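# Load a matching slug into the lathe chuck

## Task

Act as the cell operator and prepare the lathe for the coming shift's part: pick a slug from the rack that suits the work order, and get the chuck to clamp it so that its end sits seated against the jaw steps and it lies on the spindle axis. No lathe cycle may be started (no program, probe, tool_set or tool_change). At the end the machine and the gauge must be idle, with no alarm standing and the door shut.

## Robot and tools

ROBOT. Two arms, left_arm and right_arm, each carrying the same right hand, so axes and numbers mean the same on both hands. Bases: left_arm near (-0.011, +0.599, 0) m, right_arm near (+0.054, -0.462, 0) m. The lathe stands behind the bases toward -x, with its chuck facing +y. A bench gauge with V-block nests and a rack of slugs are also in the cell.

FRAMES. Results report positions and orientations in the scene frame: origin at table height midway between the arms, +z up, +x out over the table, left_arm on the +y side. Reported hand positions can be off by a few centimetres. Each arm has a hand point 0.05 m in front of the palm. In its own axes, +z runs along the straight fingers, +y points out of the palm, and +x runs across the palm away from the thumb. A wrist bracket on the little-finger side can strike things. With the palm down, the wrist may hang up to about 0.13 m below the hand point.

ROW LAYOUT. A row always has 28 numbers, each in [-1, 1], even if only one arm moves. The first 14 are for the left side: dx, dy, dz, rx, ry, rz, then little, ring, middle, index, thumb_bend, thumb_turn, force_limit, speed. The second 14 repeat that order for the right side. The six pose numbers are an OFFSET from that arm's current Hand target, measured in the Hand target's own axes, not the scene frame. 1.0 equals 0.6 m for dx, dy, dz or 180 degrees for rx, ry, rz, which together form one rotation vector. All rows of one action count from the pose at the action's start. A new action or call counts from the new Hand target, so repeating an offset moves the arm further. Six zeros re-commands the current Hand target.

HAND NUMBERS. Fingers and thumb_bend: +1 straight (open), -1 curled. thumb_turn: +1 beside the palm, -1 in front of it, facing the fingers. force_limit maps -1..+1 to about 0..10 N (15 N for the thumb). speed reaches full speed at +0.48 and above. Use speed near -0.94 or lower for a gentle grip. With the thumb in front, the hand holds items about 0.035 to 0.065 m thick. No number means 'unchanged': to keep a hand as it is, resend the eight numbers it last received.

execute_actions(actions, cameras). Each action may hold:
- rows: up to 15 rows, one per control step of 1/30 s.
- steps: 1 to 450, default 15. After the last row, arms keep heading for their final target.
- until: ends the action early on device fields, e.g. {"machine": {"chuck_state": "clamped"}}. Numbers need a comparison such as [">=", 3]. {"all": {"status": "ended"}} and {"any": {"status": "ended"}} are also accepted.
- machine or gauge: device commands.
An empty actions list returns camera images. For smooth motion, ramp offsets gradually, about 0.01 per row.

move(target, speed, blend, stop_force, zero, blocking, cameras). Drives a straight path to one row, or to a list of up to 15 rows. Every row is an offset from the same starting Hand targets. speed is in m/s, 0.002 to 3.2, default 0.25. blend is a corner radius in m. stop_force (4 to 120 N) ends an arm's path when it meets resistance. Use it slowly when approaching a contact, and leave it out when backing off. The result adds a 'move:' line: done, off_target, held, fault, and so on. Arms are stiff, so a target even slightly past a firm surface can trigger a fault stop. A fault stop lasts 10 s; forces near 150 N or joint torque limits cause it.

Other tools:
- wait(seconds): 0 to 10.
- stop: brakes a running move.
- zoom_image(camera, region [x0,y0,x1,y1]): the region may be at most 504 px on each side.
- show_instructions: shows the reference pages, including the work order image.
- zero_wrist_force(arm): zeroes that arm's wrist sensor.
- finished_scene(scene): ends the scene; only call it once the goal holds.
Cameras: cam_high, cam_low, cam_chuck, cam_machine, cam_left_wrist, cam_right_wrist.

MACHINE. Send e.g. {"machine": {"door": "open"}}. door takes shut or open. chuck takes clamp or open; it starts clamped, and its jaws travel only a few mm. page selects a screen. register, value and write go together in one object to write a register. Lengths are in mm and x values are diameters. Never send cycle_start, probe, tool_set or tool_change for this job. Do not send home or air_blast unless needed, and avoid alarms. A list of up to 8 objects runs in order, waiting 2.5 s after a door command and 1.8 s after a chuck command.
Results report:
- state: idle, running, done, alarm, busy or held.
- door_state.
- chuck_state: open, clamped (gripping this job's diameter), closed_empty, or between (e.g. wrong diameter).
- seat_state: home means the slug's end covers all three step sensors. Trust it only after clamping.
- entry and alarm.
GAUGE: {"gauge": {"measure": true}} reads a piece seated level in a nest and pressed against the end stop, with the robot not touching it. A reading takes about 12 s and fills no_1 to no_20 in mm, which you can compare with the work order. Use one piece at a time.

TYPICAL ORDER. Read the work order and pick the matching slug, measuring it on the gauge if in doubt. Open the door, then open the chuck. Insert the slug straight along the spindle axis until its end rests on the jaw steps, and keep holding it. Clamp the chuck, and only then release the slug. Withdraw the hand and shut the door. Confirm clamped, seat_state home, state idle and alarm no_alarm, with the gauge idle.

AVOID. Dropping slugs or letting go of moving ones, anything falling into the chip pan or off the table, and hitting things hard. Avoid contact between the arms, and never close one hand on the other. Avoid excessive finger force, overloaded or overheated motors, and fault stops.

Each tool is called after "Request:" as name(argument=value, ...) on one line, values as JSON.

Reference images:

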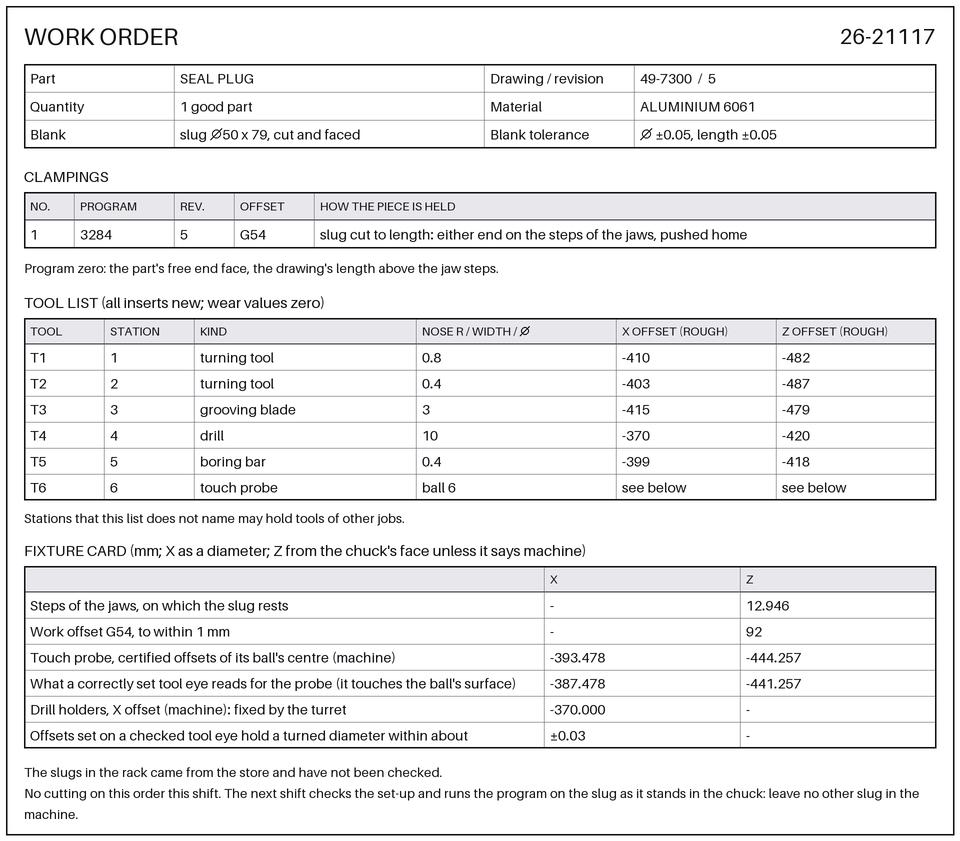

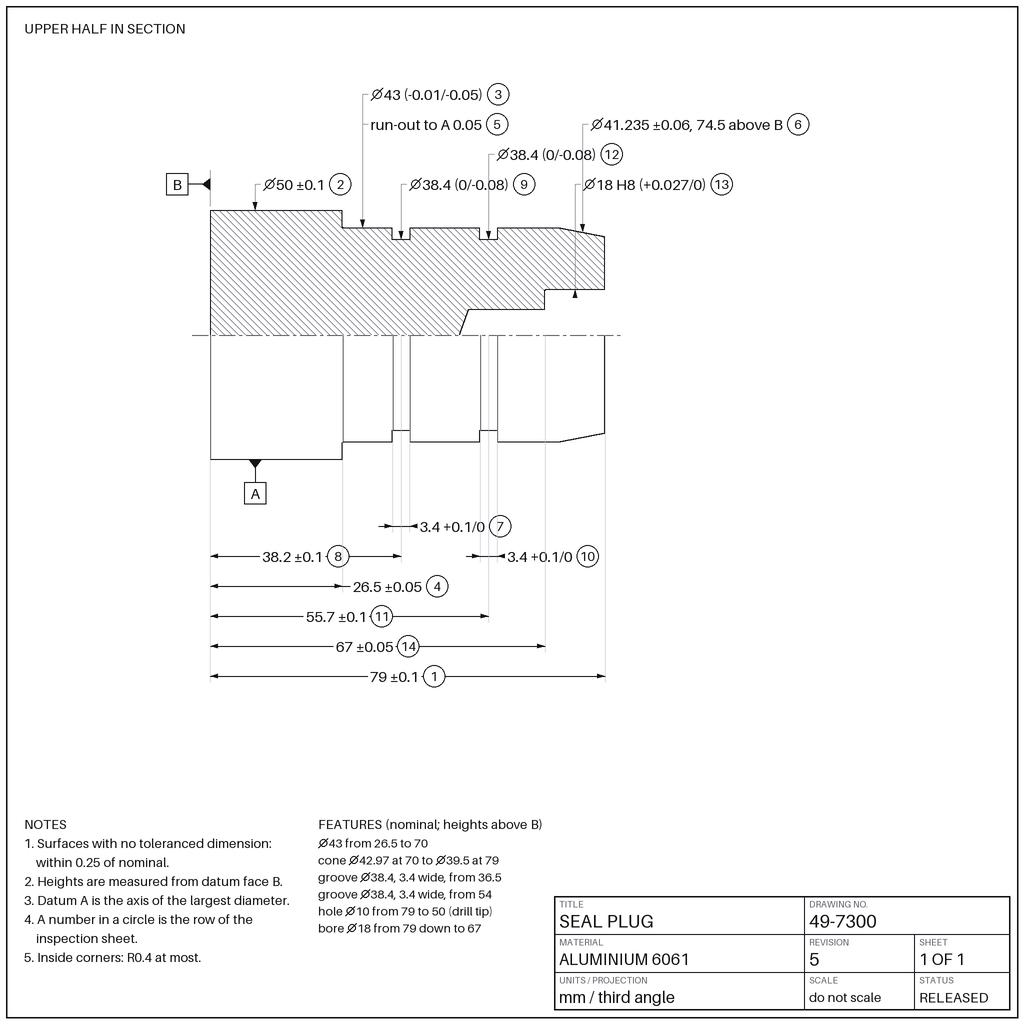

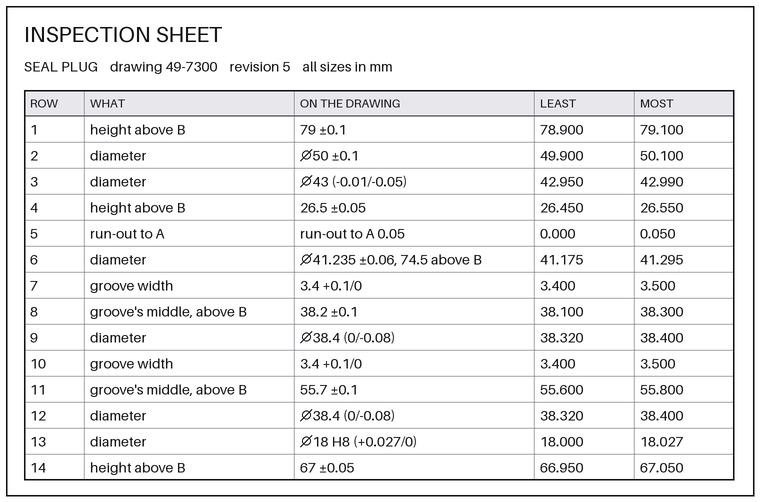

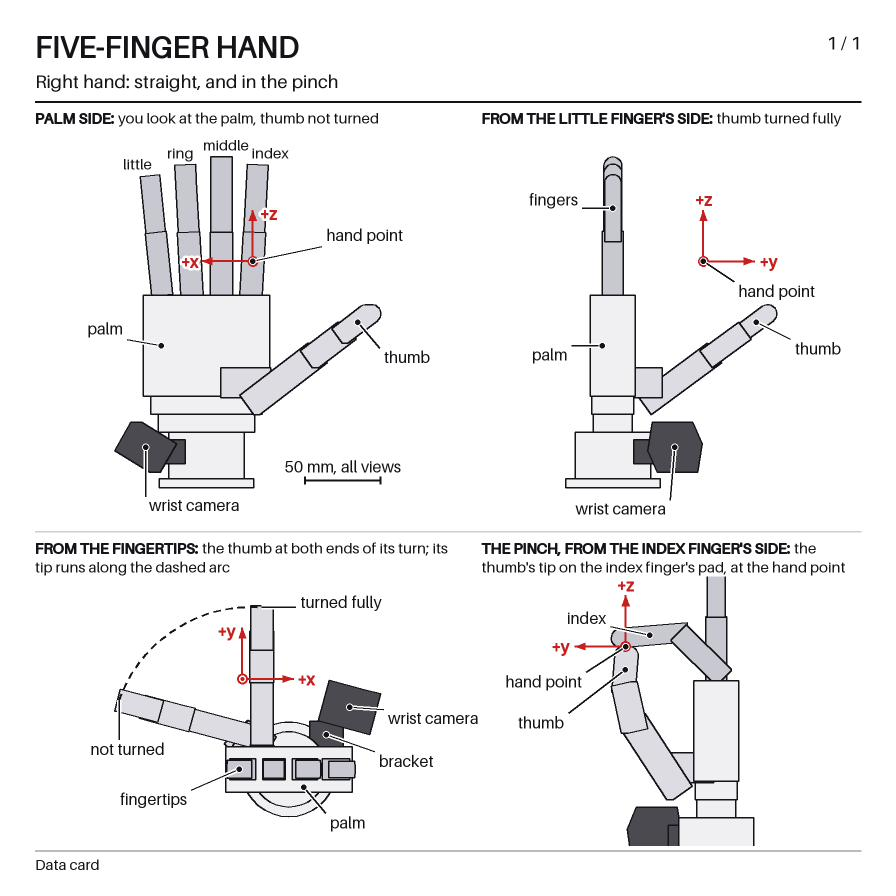

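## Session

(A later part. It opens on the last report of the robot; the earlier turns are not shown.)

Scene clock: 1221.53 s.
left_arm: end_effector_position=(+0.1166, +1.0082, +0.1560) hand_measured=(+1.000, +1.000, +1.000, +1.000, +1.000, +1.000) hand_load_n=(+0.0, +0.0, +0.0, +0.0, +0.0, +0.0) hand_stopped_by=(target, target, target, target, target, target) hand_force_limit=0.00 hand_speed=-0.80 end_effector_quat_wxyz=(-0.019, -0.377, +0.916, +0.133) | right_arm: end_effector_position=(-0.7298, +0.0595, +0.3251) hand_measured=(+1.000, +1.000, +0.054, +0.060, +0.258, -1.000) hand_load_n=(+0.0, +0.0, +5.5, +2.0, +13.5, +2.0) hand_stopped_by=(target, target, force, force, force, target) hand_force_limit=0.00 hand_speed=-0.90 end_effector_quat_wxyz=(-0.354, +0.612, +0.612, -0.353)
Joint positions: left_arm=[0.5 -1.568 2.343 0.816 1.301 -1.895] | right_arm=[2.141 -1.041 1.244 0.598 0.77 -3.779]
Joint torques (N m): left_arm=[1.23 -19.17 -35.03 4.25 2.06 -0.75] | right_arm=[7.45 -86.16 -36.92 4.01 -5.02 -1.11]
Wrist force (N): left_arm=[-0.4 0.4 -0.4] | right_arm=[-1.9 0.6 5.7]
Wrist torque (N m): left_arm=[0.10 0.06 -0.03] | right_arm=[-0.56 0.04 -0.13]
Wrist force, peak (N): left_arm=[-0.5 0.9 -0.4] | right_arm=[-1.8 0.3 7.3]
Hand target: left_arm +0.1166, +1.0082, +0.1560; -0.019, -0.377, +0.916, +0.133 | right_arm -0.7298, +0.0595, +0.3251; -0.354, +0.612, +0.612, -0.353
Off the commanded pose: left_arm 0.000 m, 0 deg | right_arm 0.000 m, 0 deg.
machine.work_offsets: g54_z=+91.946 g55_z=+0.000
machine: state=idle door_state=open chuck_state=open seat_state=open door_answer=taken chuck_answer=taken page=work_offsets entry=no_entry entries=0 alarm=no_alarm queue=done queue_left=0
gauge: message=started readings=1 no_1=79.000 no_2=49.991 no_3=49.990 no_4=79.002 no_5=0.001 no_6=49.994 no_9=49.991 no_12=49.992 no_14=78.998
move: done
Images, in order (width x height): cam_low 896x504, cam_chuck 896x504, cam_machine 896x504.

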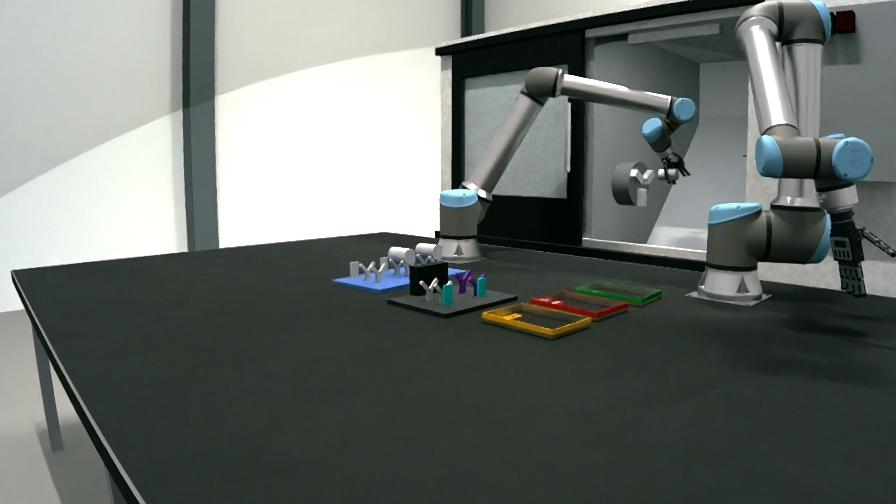

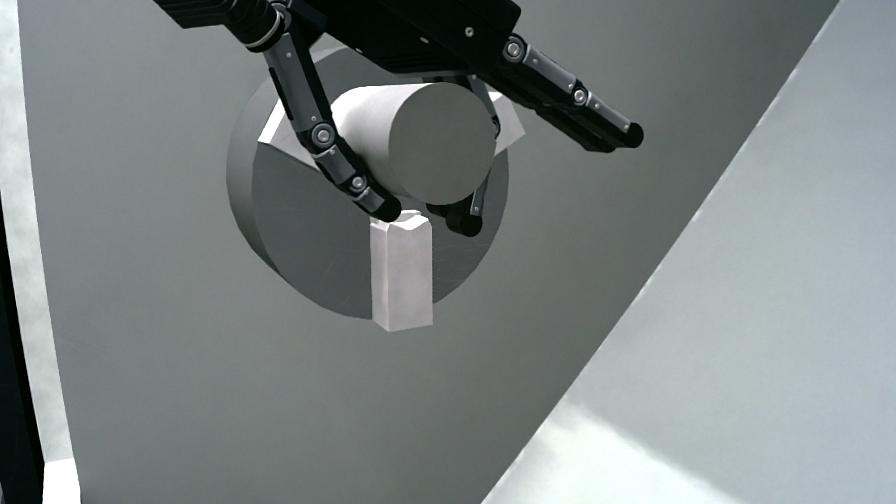

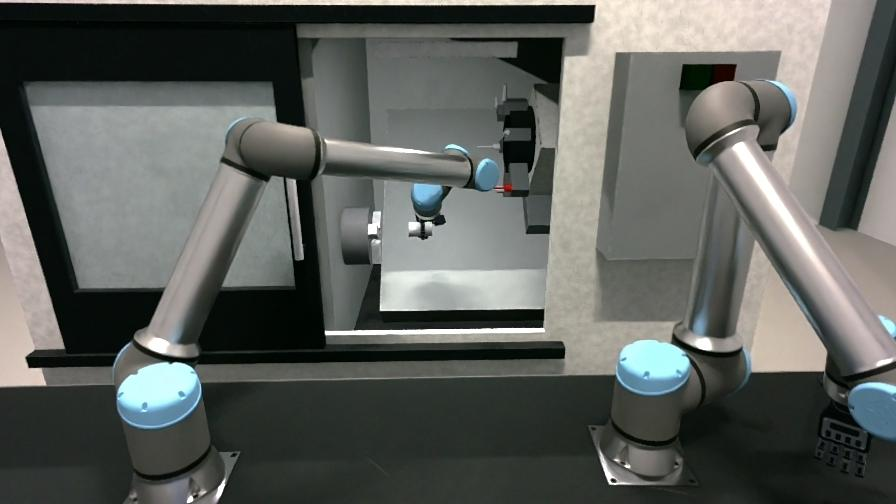

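Request:
move(target=[0,0,0,0,0,0,1,1,1,1,1,1,0,-0.8, -0.075,0.0333,0.129,0,-0.022,0,1,1,-0.45,-0.45,-0.3,-1,0.0,-0.9], speed=0.08, cameras=["cam_machine","cam_low","cam_chuck"])

Request:
zoom_image(camera="cam_low", region=[570, 100, 690, 220])

Request:
zoom_image(camera="cam_machine", region=[330, 180, 450, 300])

Request:
zoom_image(camera="cam_chuck", region=[220, 30, 540, 350])

Scene clock: 1268.00 s.
left_arm: end_effector_position=(+0.1166, +1.0082, +0.1560) hand_measured=(+1.000, +1.000, +1.000, +1.000, +1.000, +1.000) hand_load_n=(+0.0, +0.0, +0.0, +0.0, +0.0, +0.0) hand_stopped_by=(target, target, target, target, target, target) hand_force_limit=0.00 hand_speed=-0.80 end_effector_quat_wxyz=(-0.019, -0.377, +0.916, +0.133) | right_arm: end_effector_position=(-0.7870, +0.0145, +0.2690) hand_measured=(+1.000, +1.000, +0.054, +0.060, +0.258, -1.000) hand_load_n=(+0.0, -0.5, +5.5, +2.0, +13.5, +2.0) hand_stopped_by=(target, target, force, force, force, target) hand_force_limit=0.00 hand_speed=-0.90 end_effector_quat_wxyz=(-0.332, +0.600, +0.624, -0.374)
Joint positions: left_arm=[0.5 -1.568 2.343 0.816 1.301 -1.895] | right_arm=[2.221 -0.971 1.236 0.534 0.77 -3.738]
Joint torques (N m): left_arm=[2.13 -19.53 -35.14 4.28 2.06 -0.71] | right_arm=[-8.57 -102.87 -36.64 3.4 -4.18 -2.43]
Wrist force (N): left_arm=[-0.4 0.3 -0.1] | right_arm=[-1.6 0.4 5.9]
Wrist torque (N m): left_arm=[0.06 0.04 -0.03] | right_arm=[-0.60 -0.01 -0.15]
Wrist force, peak (N): left_arm=[-0.8 0.6 -0.4] | right_arm=[-2.1 0.7 7.2]
Hand target: left_arm +0.1166, +1.0082, +0.1560; -0.019, -0.377, +0.916, +0.133 | right_arm -0.7869, +0.0145, +0.2690; -0.332, +0.600, +0.624, -0.374
Off the commanded pose: left_arm 0.000 m, 0 deg | right_arm 0.000 m, 0 deg.
machine.work_offsets: g54_z=+91.946 g55_z=+0.000
machine: state=idle door_state=open chuck_state=open seat_state=open door_answer=taken chuck_answer=taken page=work_offsets entry=no_entry entries=0 alarm=no_alarm queue=done queue_left=0
gauge: message=started readings=1 no_1=79.000 no_2=49.991 no_3=49.990 no_4=79.002 no_5=0.001 no_6=49.994 no_9=49.991 no_12=49.992 no_14=78.998
move: done
Images, in order (width x height): cam_low 896x504, cam_chuck 896x504, cam_machine 896x504.

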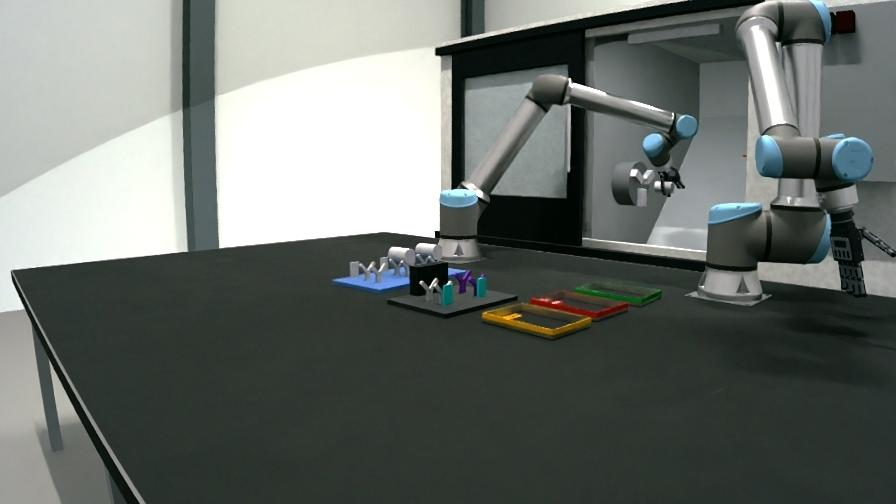

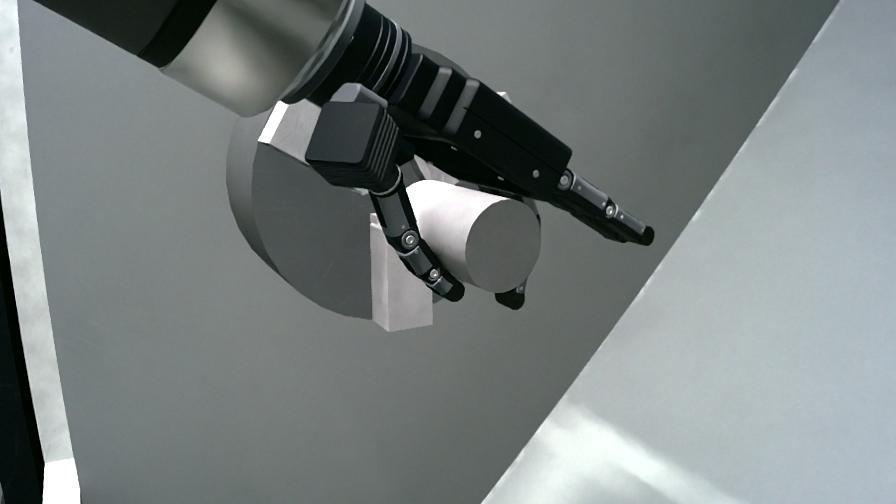

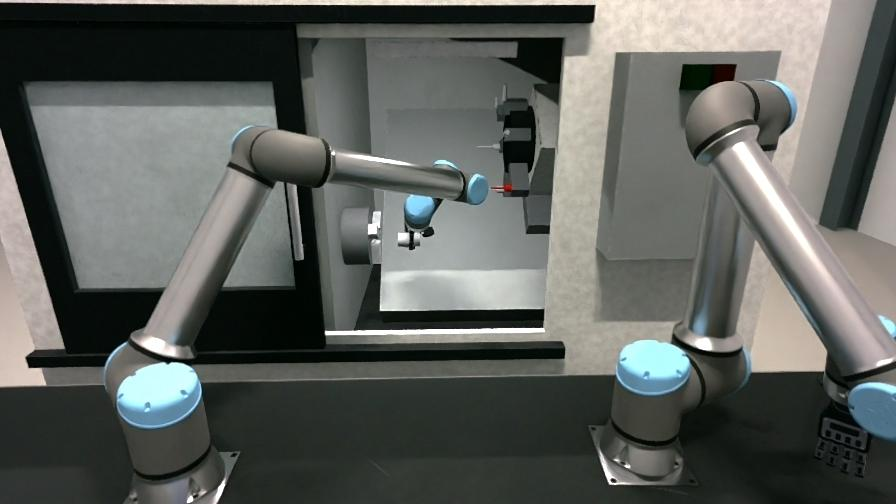

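Scaled by 4.200 from the camera's 896x504 image, which has a finer 1280x720 frame.

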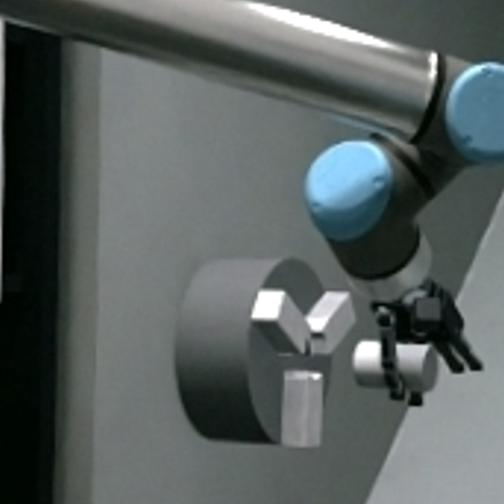

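Scaled by 4.200 from the camera's 896x504 image, which has a finer 1280x720 frame.

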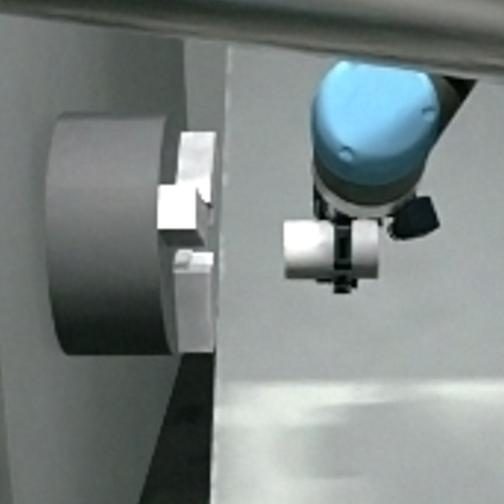

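Scaled by 1.575 from the camera's 896x504 image, which has a finer 1280x720 frame.

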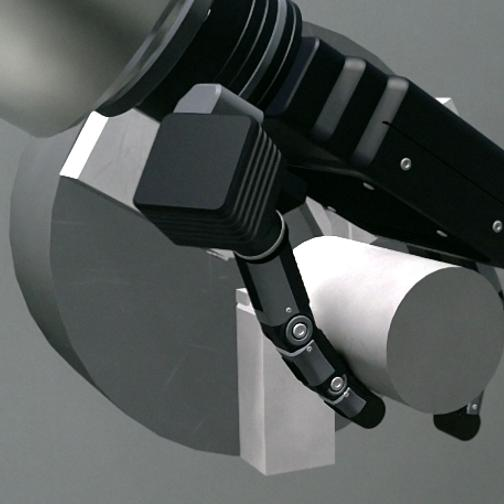

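Request:
move(target=[0,0,0,0,0,0,1,1,1,1,1,1,0,-0.8, -0.059,-0.0163,-0.0077,0,0,0,1,1,-0.45,-0.45,-0.3,-1,0.0,-0.9], speed=0.05, stop_force=10, cameras=["cam_machine","cam_low","cam_chuck","cam_right_wrist"])

Request:
zoom_image(camera="cam_low", region=[570, 100, 690, 220])

Request:
zoom_image(camera="cam_machine", region=[330, 180, 450, 300])

Request:
zoom_image(camera="cam_chuck", region=[220, 30, 540, 350])

Scene clock: 1314.40 s.
left_arm: end_effector_position=(+0.1166, +1.0082, +0.1560) hand_measured=(+1.000, +1.000, +1.000, +1.000, +1.000, +1.000) hand_load_n=(+0.0, +0.0, +0.0, +0.0, +0.0, +0.0) hand_stopped_by=(target, target, target, target, target, target) hand_force_limit=0.00 hand_speed=-0.80 end_effector_quat_wxyz=(-0.019, -0.377, +0.916, +0.133) | right_arm: end_effector_position=(-0.7857, -0.0205, +0.2810) hand_measured=(+1.000, +1.000, +0.054, +0.060, +0.258, -1.000) hand_load_n=(+0.0, +0.0, +5.5, +2.0, +13.5, +2.0) hand_stopped_by=(target, target, force, force, force, target) hand_force_limit=0.00 hand_speed=-0.90 end_effector_quat_wxyz=(-0.332, +0.600, +0.624, -0.374)
Joint positions: left_arm=[0.5 -1.568 2.343 0.816 1.301 -1.895] | right_arm=[2.247 -1.019 1.288 0.511 0.788 -3.711]
Joint torques (N m): left_arm=[1.23 -20.05 -35.1 4.27 1.96 -0.78] | right_arm=[-10.22 -72 -47.39 3.7 -5 -2.45]
Wrist force (N): left_arm=[-0.3 0.4 0.1] | right_arm=[-1.6 0.4 5.8]
Wrist torque (N m): left_arm=[0.07 0.02 -0.02] | right_arm=[-0.58 -0.02 -0.14]
Wrist force, peak (N): left_arm=[-0.8 0.6 -0.3] | right_arm=[-1.9 0.1 6.3]
Hand target: left_arm +0.1166, +1.0082, +0.1560; -0.019, -0.377, +0.916, +0.133 | right_arm -0.7857, -0.0205, +0.2810; -0.332, +0.600, +0.624, -0.374
Off the commanded pose: left_arm 0.000 m, 0 deg | right_arm 0.000 m, 0 deg.
machine.work_offsets: g54_z=+91.946 g55_z=+0.000
machine: state=idle door_state=open chuck_state=open seat_state=open door_answer=taken chuck_answer=taken page=work_offsets entry=no_entry entries=0 alarm=no_alarm queue=done queue_left=0
gauge: message=started readings=1 no_1=79.000 no_2=49.991 no_3=49.990 no_4=79.002 no_5=0.001 no_6=49.994 no_9=49.991 no_12=49.992 no_14=78.998
move: done
Images, in order (width x height): cam_low 896x504, cam_chuck 896x504, cam_machine 896x504, cam_right_wrist 616x616.

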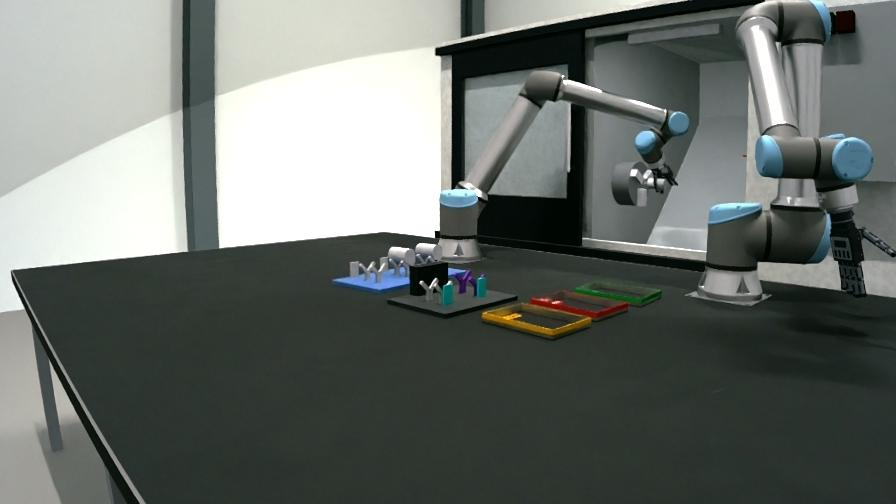

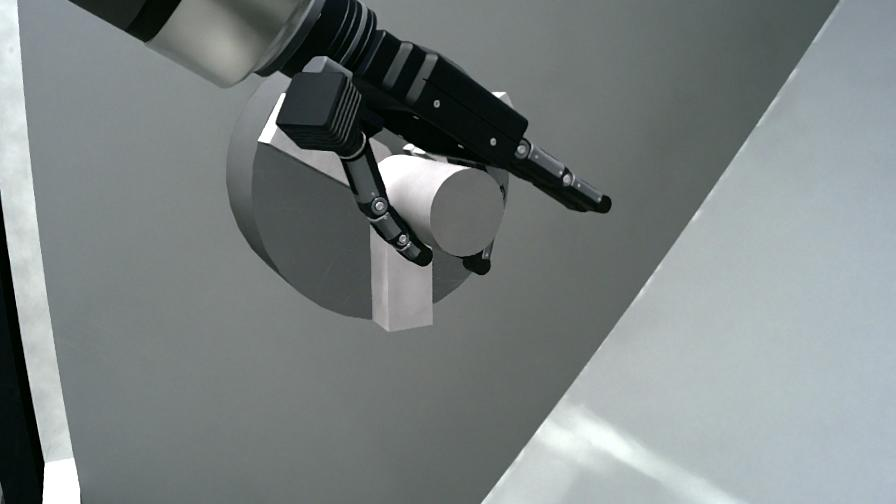

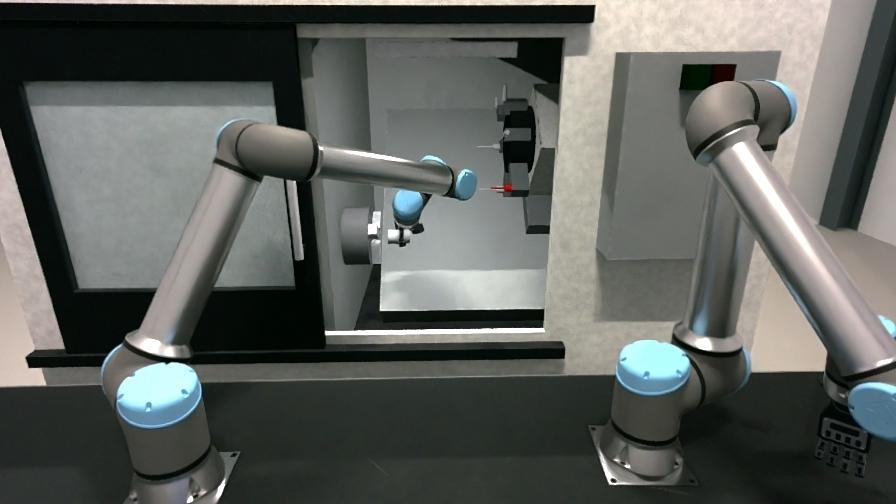

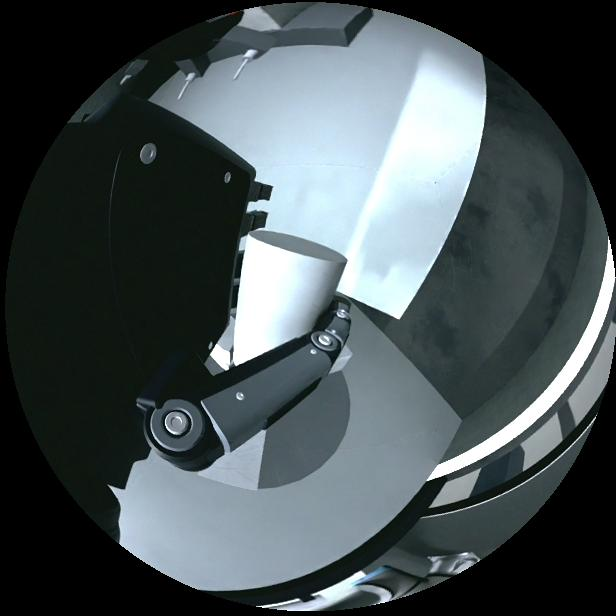

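Scaled by 4.200 from the camera's 896x504 image, which has a finer 1280x720 frame.

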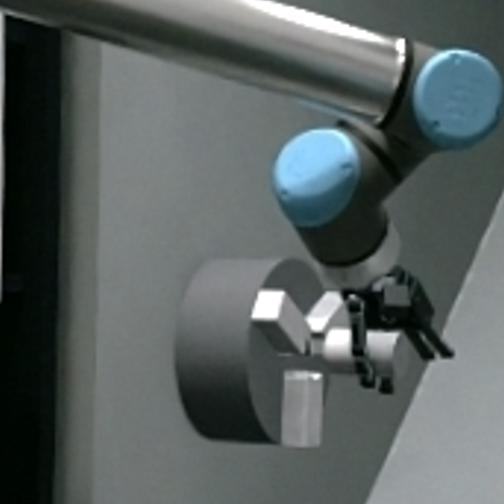

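Scaled by 4.200 from the camera's 896x504 image, which has a finer 1280x720 frame.

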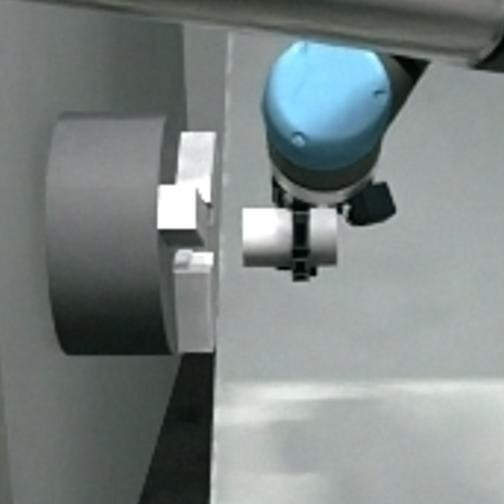

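Scaled by 1.575 from the camera's 896x504 image, which has a finer 1280x720 frame.

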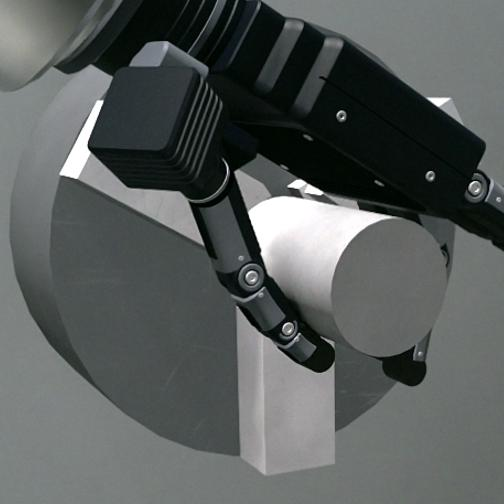

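Request:
move(target=[0,0,0,0,0,0,1,1,1,1,1,1,0,-0.8, -0.0243,0.0002,0.0114,0,0,0,1,1,-0.45,-0.45,-0.3,-1,0.0,-0.9], speed=0.04, stop_force=8, cameras=["cam_machine","cam_low","cam_chuck"])

Request:
zoom_image(camera="cam_low", region=[590, 130, 680, 220])

Request:
zoom_image(camera="cam_machine", region=[340, 190, 430, 280])

Request:
zoom_image(camera="cam_chuck", region=[320, 80, 520, 280])

Scene clock: 1343.30 s.
left_arm: end_effector_position=(+0.1166, +1.0082, +0.1560) hand_measured=(+1.000, +1.000, +1.000, +1.000, +1.000, +1.000) hand_load_n=(+0.0, +0.0, -0.5, +0.0, +0.0, +0.0) hand_stopped_by=(target, target, target, target, target, target) hand_force_limit=0.00 hand_speed=-0.80 end_effector_quat_wxyz=(-0.019, -0.377, +0.916, +0.133) | right_arm: end_effector_position=(-0.7907, -0.0355, +0.2780) hand_measured=(+1.000, +1.000, +0.054, +0.060, +0.258, -1.000) hand_load_n=(+0.0, +0.0, +5.5, +2.0, +13.5, +2.5) hand_stopped_by=(target, target, force, force, force, target) hand_force_limit=0.00 hand_speed=-0.90 end_effector_quat_wxyz=(-0.332, +0.600, +0.624, -0.374)
Joint positions: left_arm=[0.5 -1.568 2.343 0.816 1.301 -1.895] | right_arm=[2.264 -1.028 1.306 0.49 0.801 -3.694]
Joint torques (N m): left_arm=[0.95 -20.61 -35.04 4.3 1.9 -0.73] | right_arm=[-11.23 -70.62 -47.93 3.75 -4.86 -2.47]
Wrist force (N): left_arm=[-0.3 0.6 -0.1] | right_arm=[-1.7 0.2 5.8]
Wrist torque (N m): left_arm=[0.12 0.03 -0.02] | right_arm=[-0.60 0.00 -0.14]
Wrist force, peak (N): left_arm=[-0.7 0.8 -0.3] | right_arm=[-2.4 0.4 6.3]
Hand target: left_arm +0.1166, +1.0082, +0.1560; -0.019, -0.377, +0.916, +0.133 | right_arm -0.7907, -0.0355, +0.2780; -0.332, +0.600, +0.624, -0.374
Off the commanded pose: left_arm 0.000 m, 0 deg | right_arm 0.000 m, 0 deg.
machine.work_offsets: g54_z=+91.946 g55_z=+0.000
machine: state=idle door_state=open chuck_state=open seat_state=open door_answer=taken chuck_answer=taken page=work_offsets entry=no_entry entries=0 alarm=no_alarm queue=done queue_left=0
gauge: message=started readings=1 no_1=79.000 no_2=49.991 no_3=49.990 no_4=79.002 no_5=0.001 no_6=49.994 no_9=49.991 no_12=49.992 no_14=78.998
move: done
Images, in order (width x height): cam_low 896x504, cam_chuck 896x504, cam_machine 896x504.

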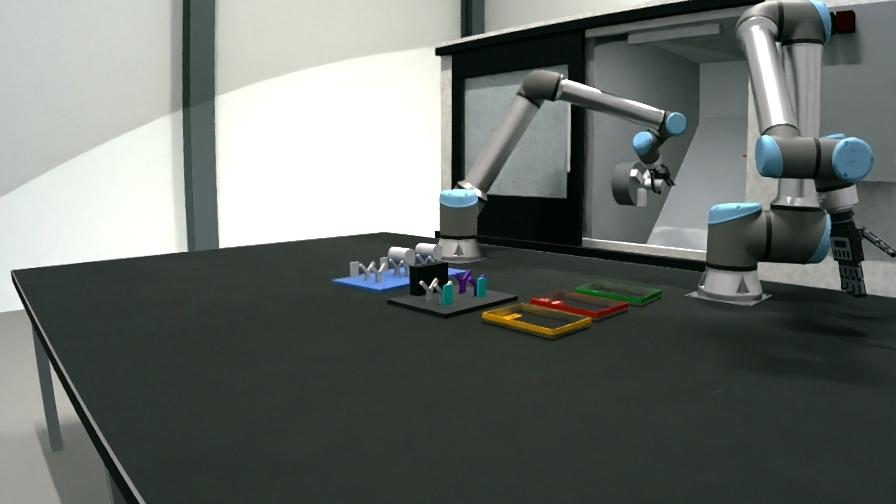

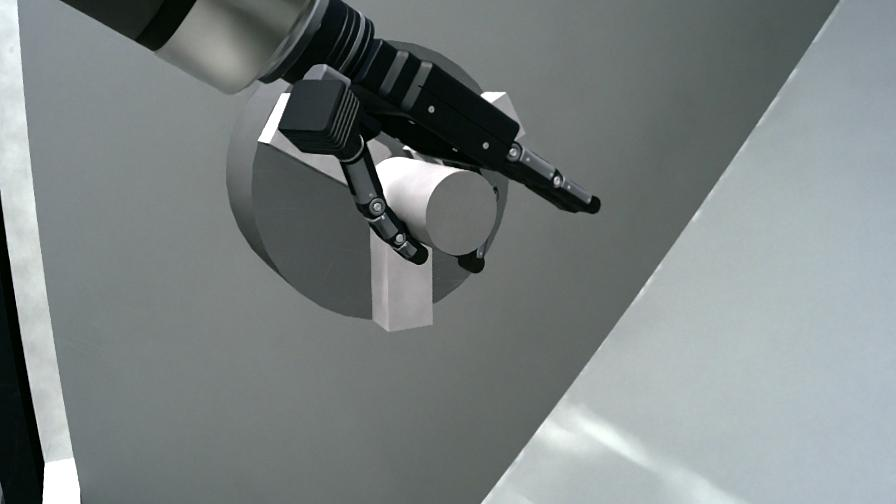

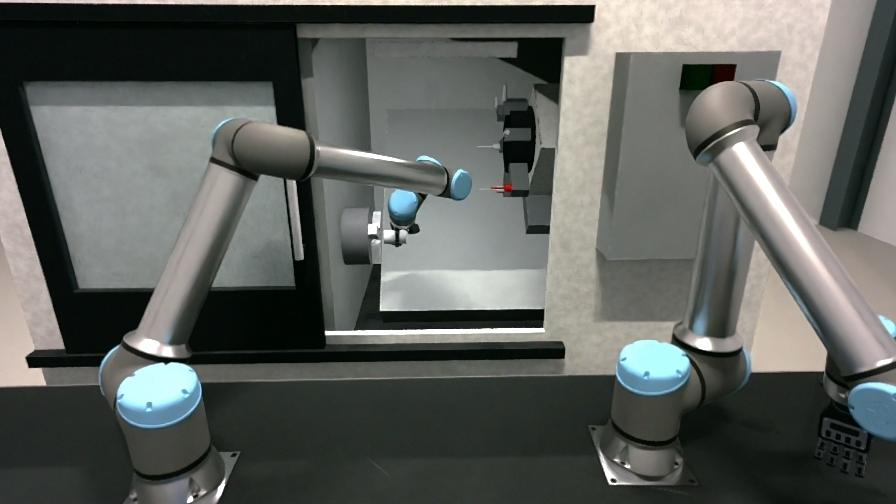

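Scaled by 5.600 from the camera's 896x504 image, which has a finer 1280x720 frame.

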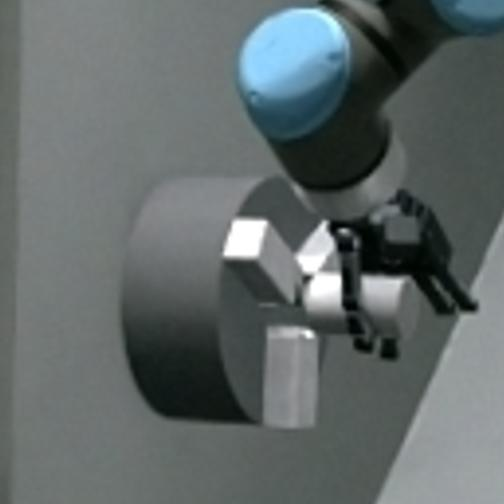

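Scaled by 5.600 from the camera's 896x504 image, which has a finer 1280x720 frame.

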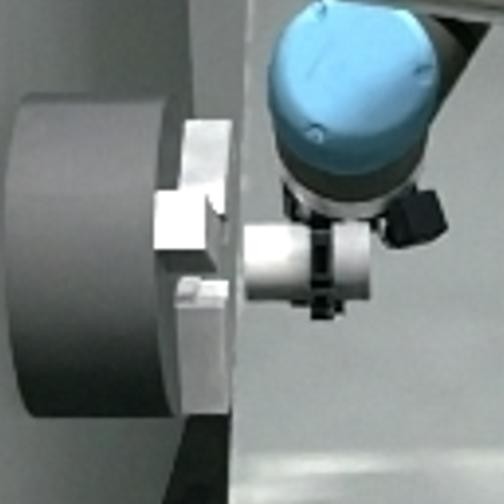

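Scaled by 2.520 from the camera's 896x504 image, which has a finer 1280x720 frame.

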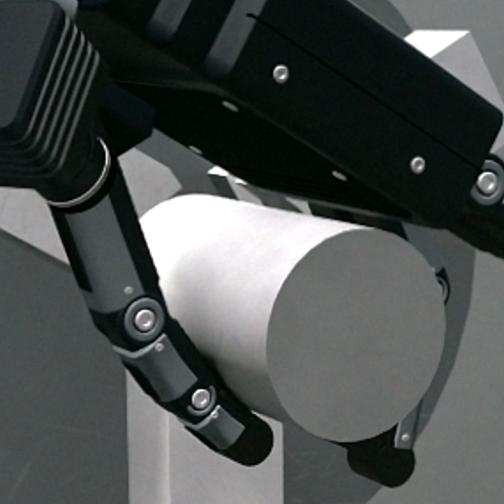

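Request:
move(target=[0,0,0,0,0,0,1,1,1,1,1,1,0,-0.8, -0.0097,-0.0066,0.0055,0,0,0,1,1,-0.45,-0.45,-0.3,-1,0.0,-0.9], speed=0.03, stop_force=6, cameras=["cam_machine","cam_low","cam_chuck"])

Request:
zoom_image(camera="cam_low", region=[600, 140, 680, 220])

Request:
zoom_image(camera="cam_machine", region=[350, 200, 420, 270])

Request:
zoom_image(camera="cam_chuck", region=[320, 80, 520, 280])

Scene clock: 1378.73 s.
left_arm: end_effector_position=(+0.1166, +1.0082, +0.1560) hand_measured=(+1.000, +1.000, +1.000, +1.000, +1.000, +1.000) hand_load_n=(+0.0, +0.0, +0.0, +0.0, +0.0, +0.0) hand_stopped_by=(target, target, target, target, target, target) hand_force_limit=0.00 hand_speed=-0.80 end_effector_quat_wxyz=(-0.019, -0.377, +0.916, +0.133) | right_arm: end_effector_position=(-0.7952, -0.0415, +0.2800) hand_measured=(+1.000, +1.000, +0.054, +0.060, +0.258, -1.000) hand_load_n=(+0.0, +0.0, +5.5, +2.0, +13.0, +2.0) hand_stopped_by=(target, target, force, force, force, target) hand_force_limit=0.00 hand_speed=-0.90 end_effector_quat_wxyz=(-0.332, +0.600, +0.624, -0.374)
Joint positions: left_arm=[0.5 -1.568 2.343 0.816 1.301 -1.895] | right_arm=[2.274 -1.03 1.304 0.488 0.807 -3.685]
Joint torques (N m): left_arm=[1.55 -19.61 -35.74 4.4 1.84 -0.7] | right_arm=[-10.42 -85.99 -35.84 3.55 -4.85 -2.59]
Wrist force (N): left_arm=[-0.3 0.4 -0.4] | right_arm=[-1.7 0.4 5.8]
Wrist torque (N m): left_arm=[0.10 0.04 -0.02] | right_arm=[-0.56 0.01 -0.13]
Wrist force, peak (N): left_arm=[-0.7 0.9 -0.2] | right_arm=[-1.7 0.7 6.2]
Hand target: left_arm +0.1166, +1.0082, +0.1560; -0.019, -0.377, +0.916, +0.133 | right_arm -0.7951, -0.0415, +0.2800; -0.332, +0.600, +0.624, -0.374
Off the commanded pose: left_arm 0.000 m, 0 deg | right_arm 0.000 m, 0 deg.
machine.work_offsets: g54_z=+91.946 g55_z=+0.000
machine: state=idle door_state=open chuck_state=open seat_state=open door_answer=taken chuck_answer=taken page=work_offsets entry=no_entry entries=0 alarm=no_alarm queue=done queue_left=0
gauge: message=started readings=1 no_1=79.000 no_2=49.991 no_3=49.990 no_4=79.002 no_5=0.001 no_6=49.994 no_9=49.991 no_12=49.992 no_14=78.998
move: done
Images, in order (width x height): cam_low 896x504, cam_chuck 896x504, cam_machine 896x504.

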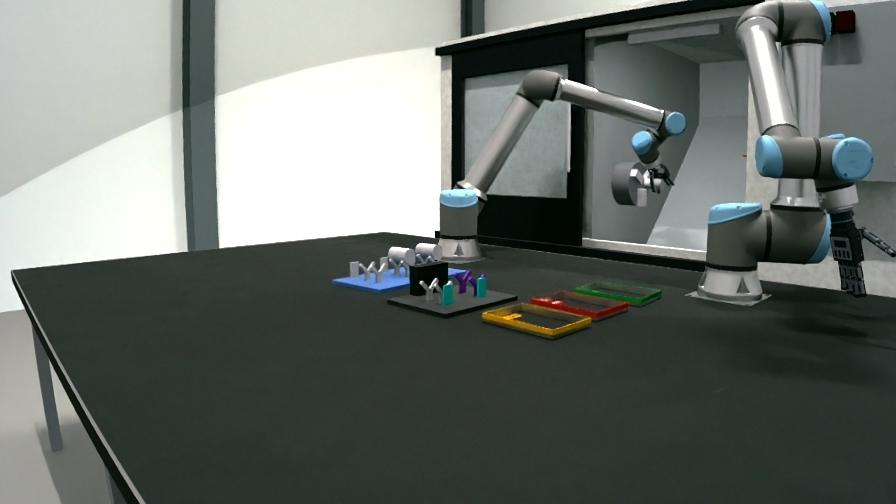

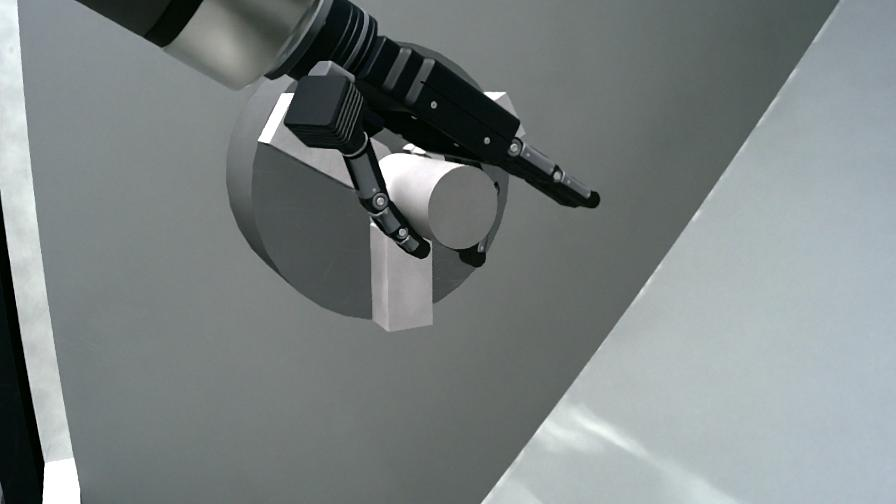

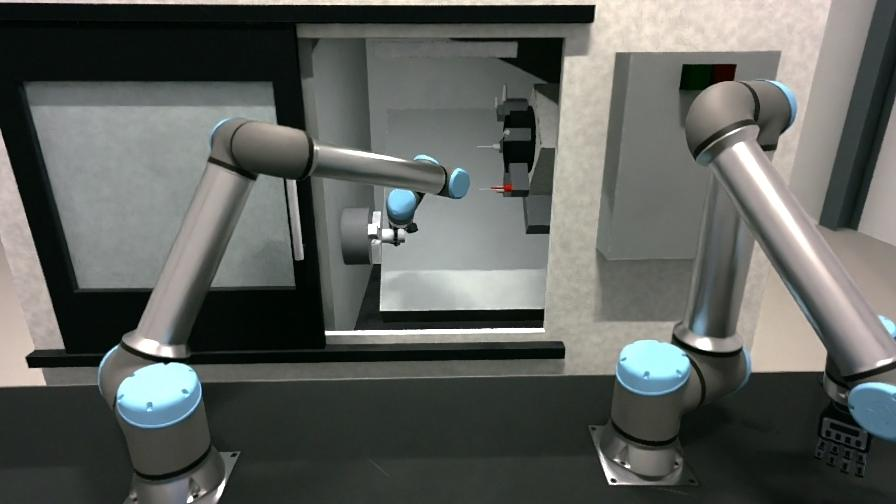

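Scaled by 6.300 from the camera's 896x504 image, which has a finer 1280x720 frame.

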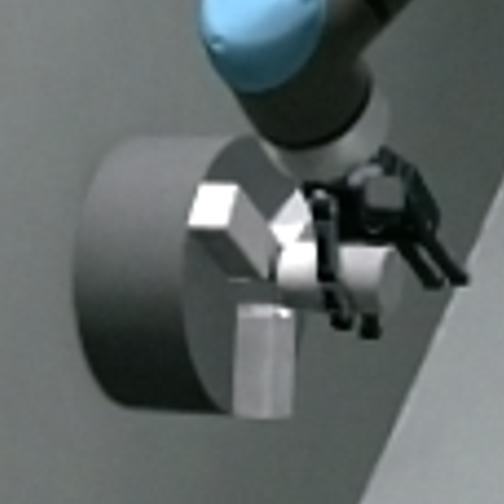

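Scaled by 7.200 from the camera's 896x504 image, which has a finer 1280x720 frame.

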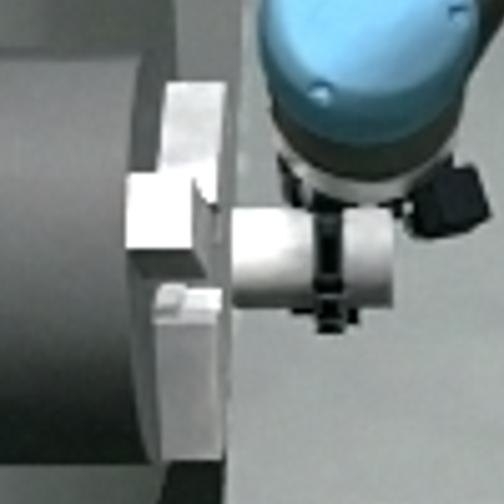

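Scaled by 2.520 from the camera's 896x504 image, which has a finer 1280x720 frame.

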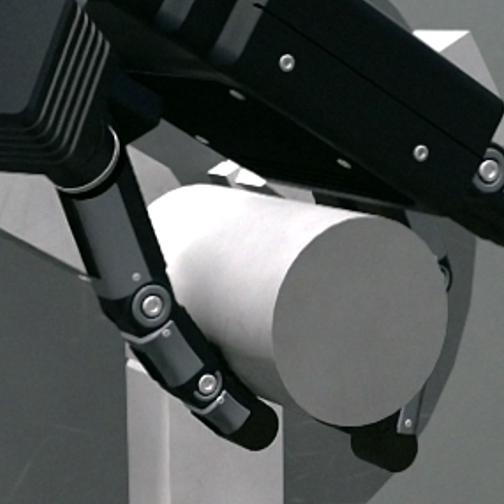

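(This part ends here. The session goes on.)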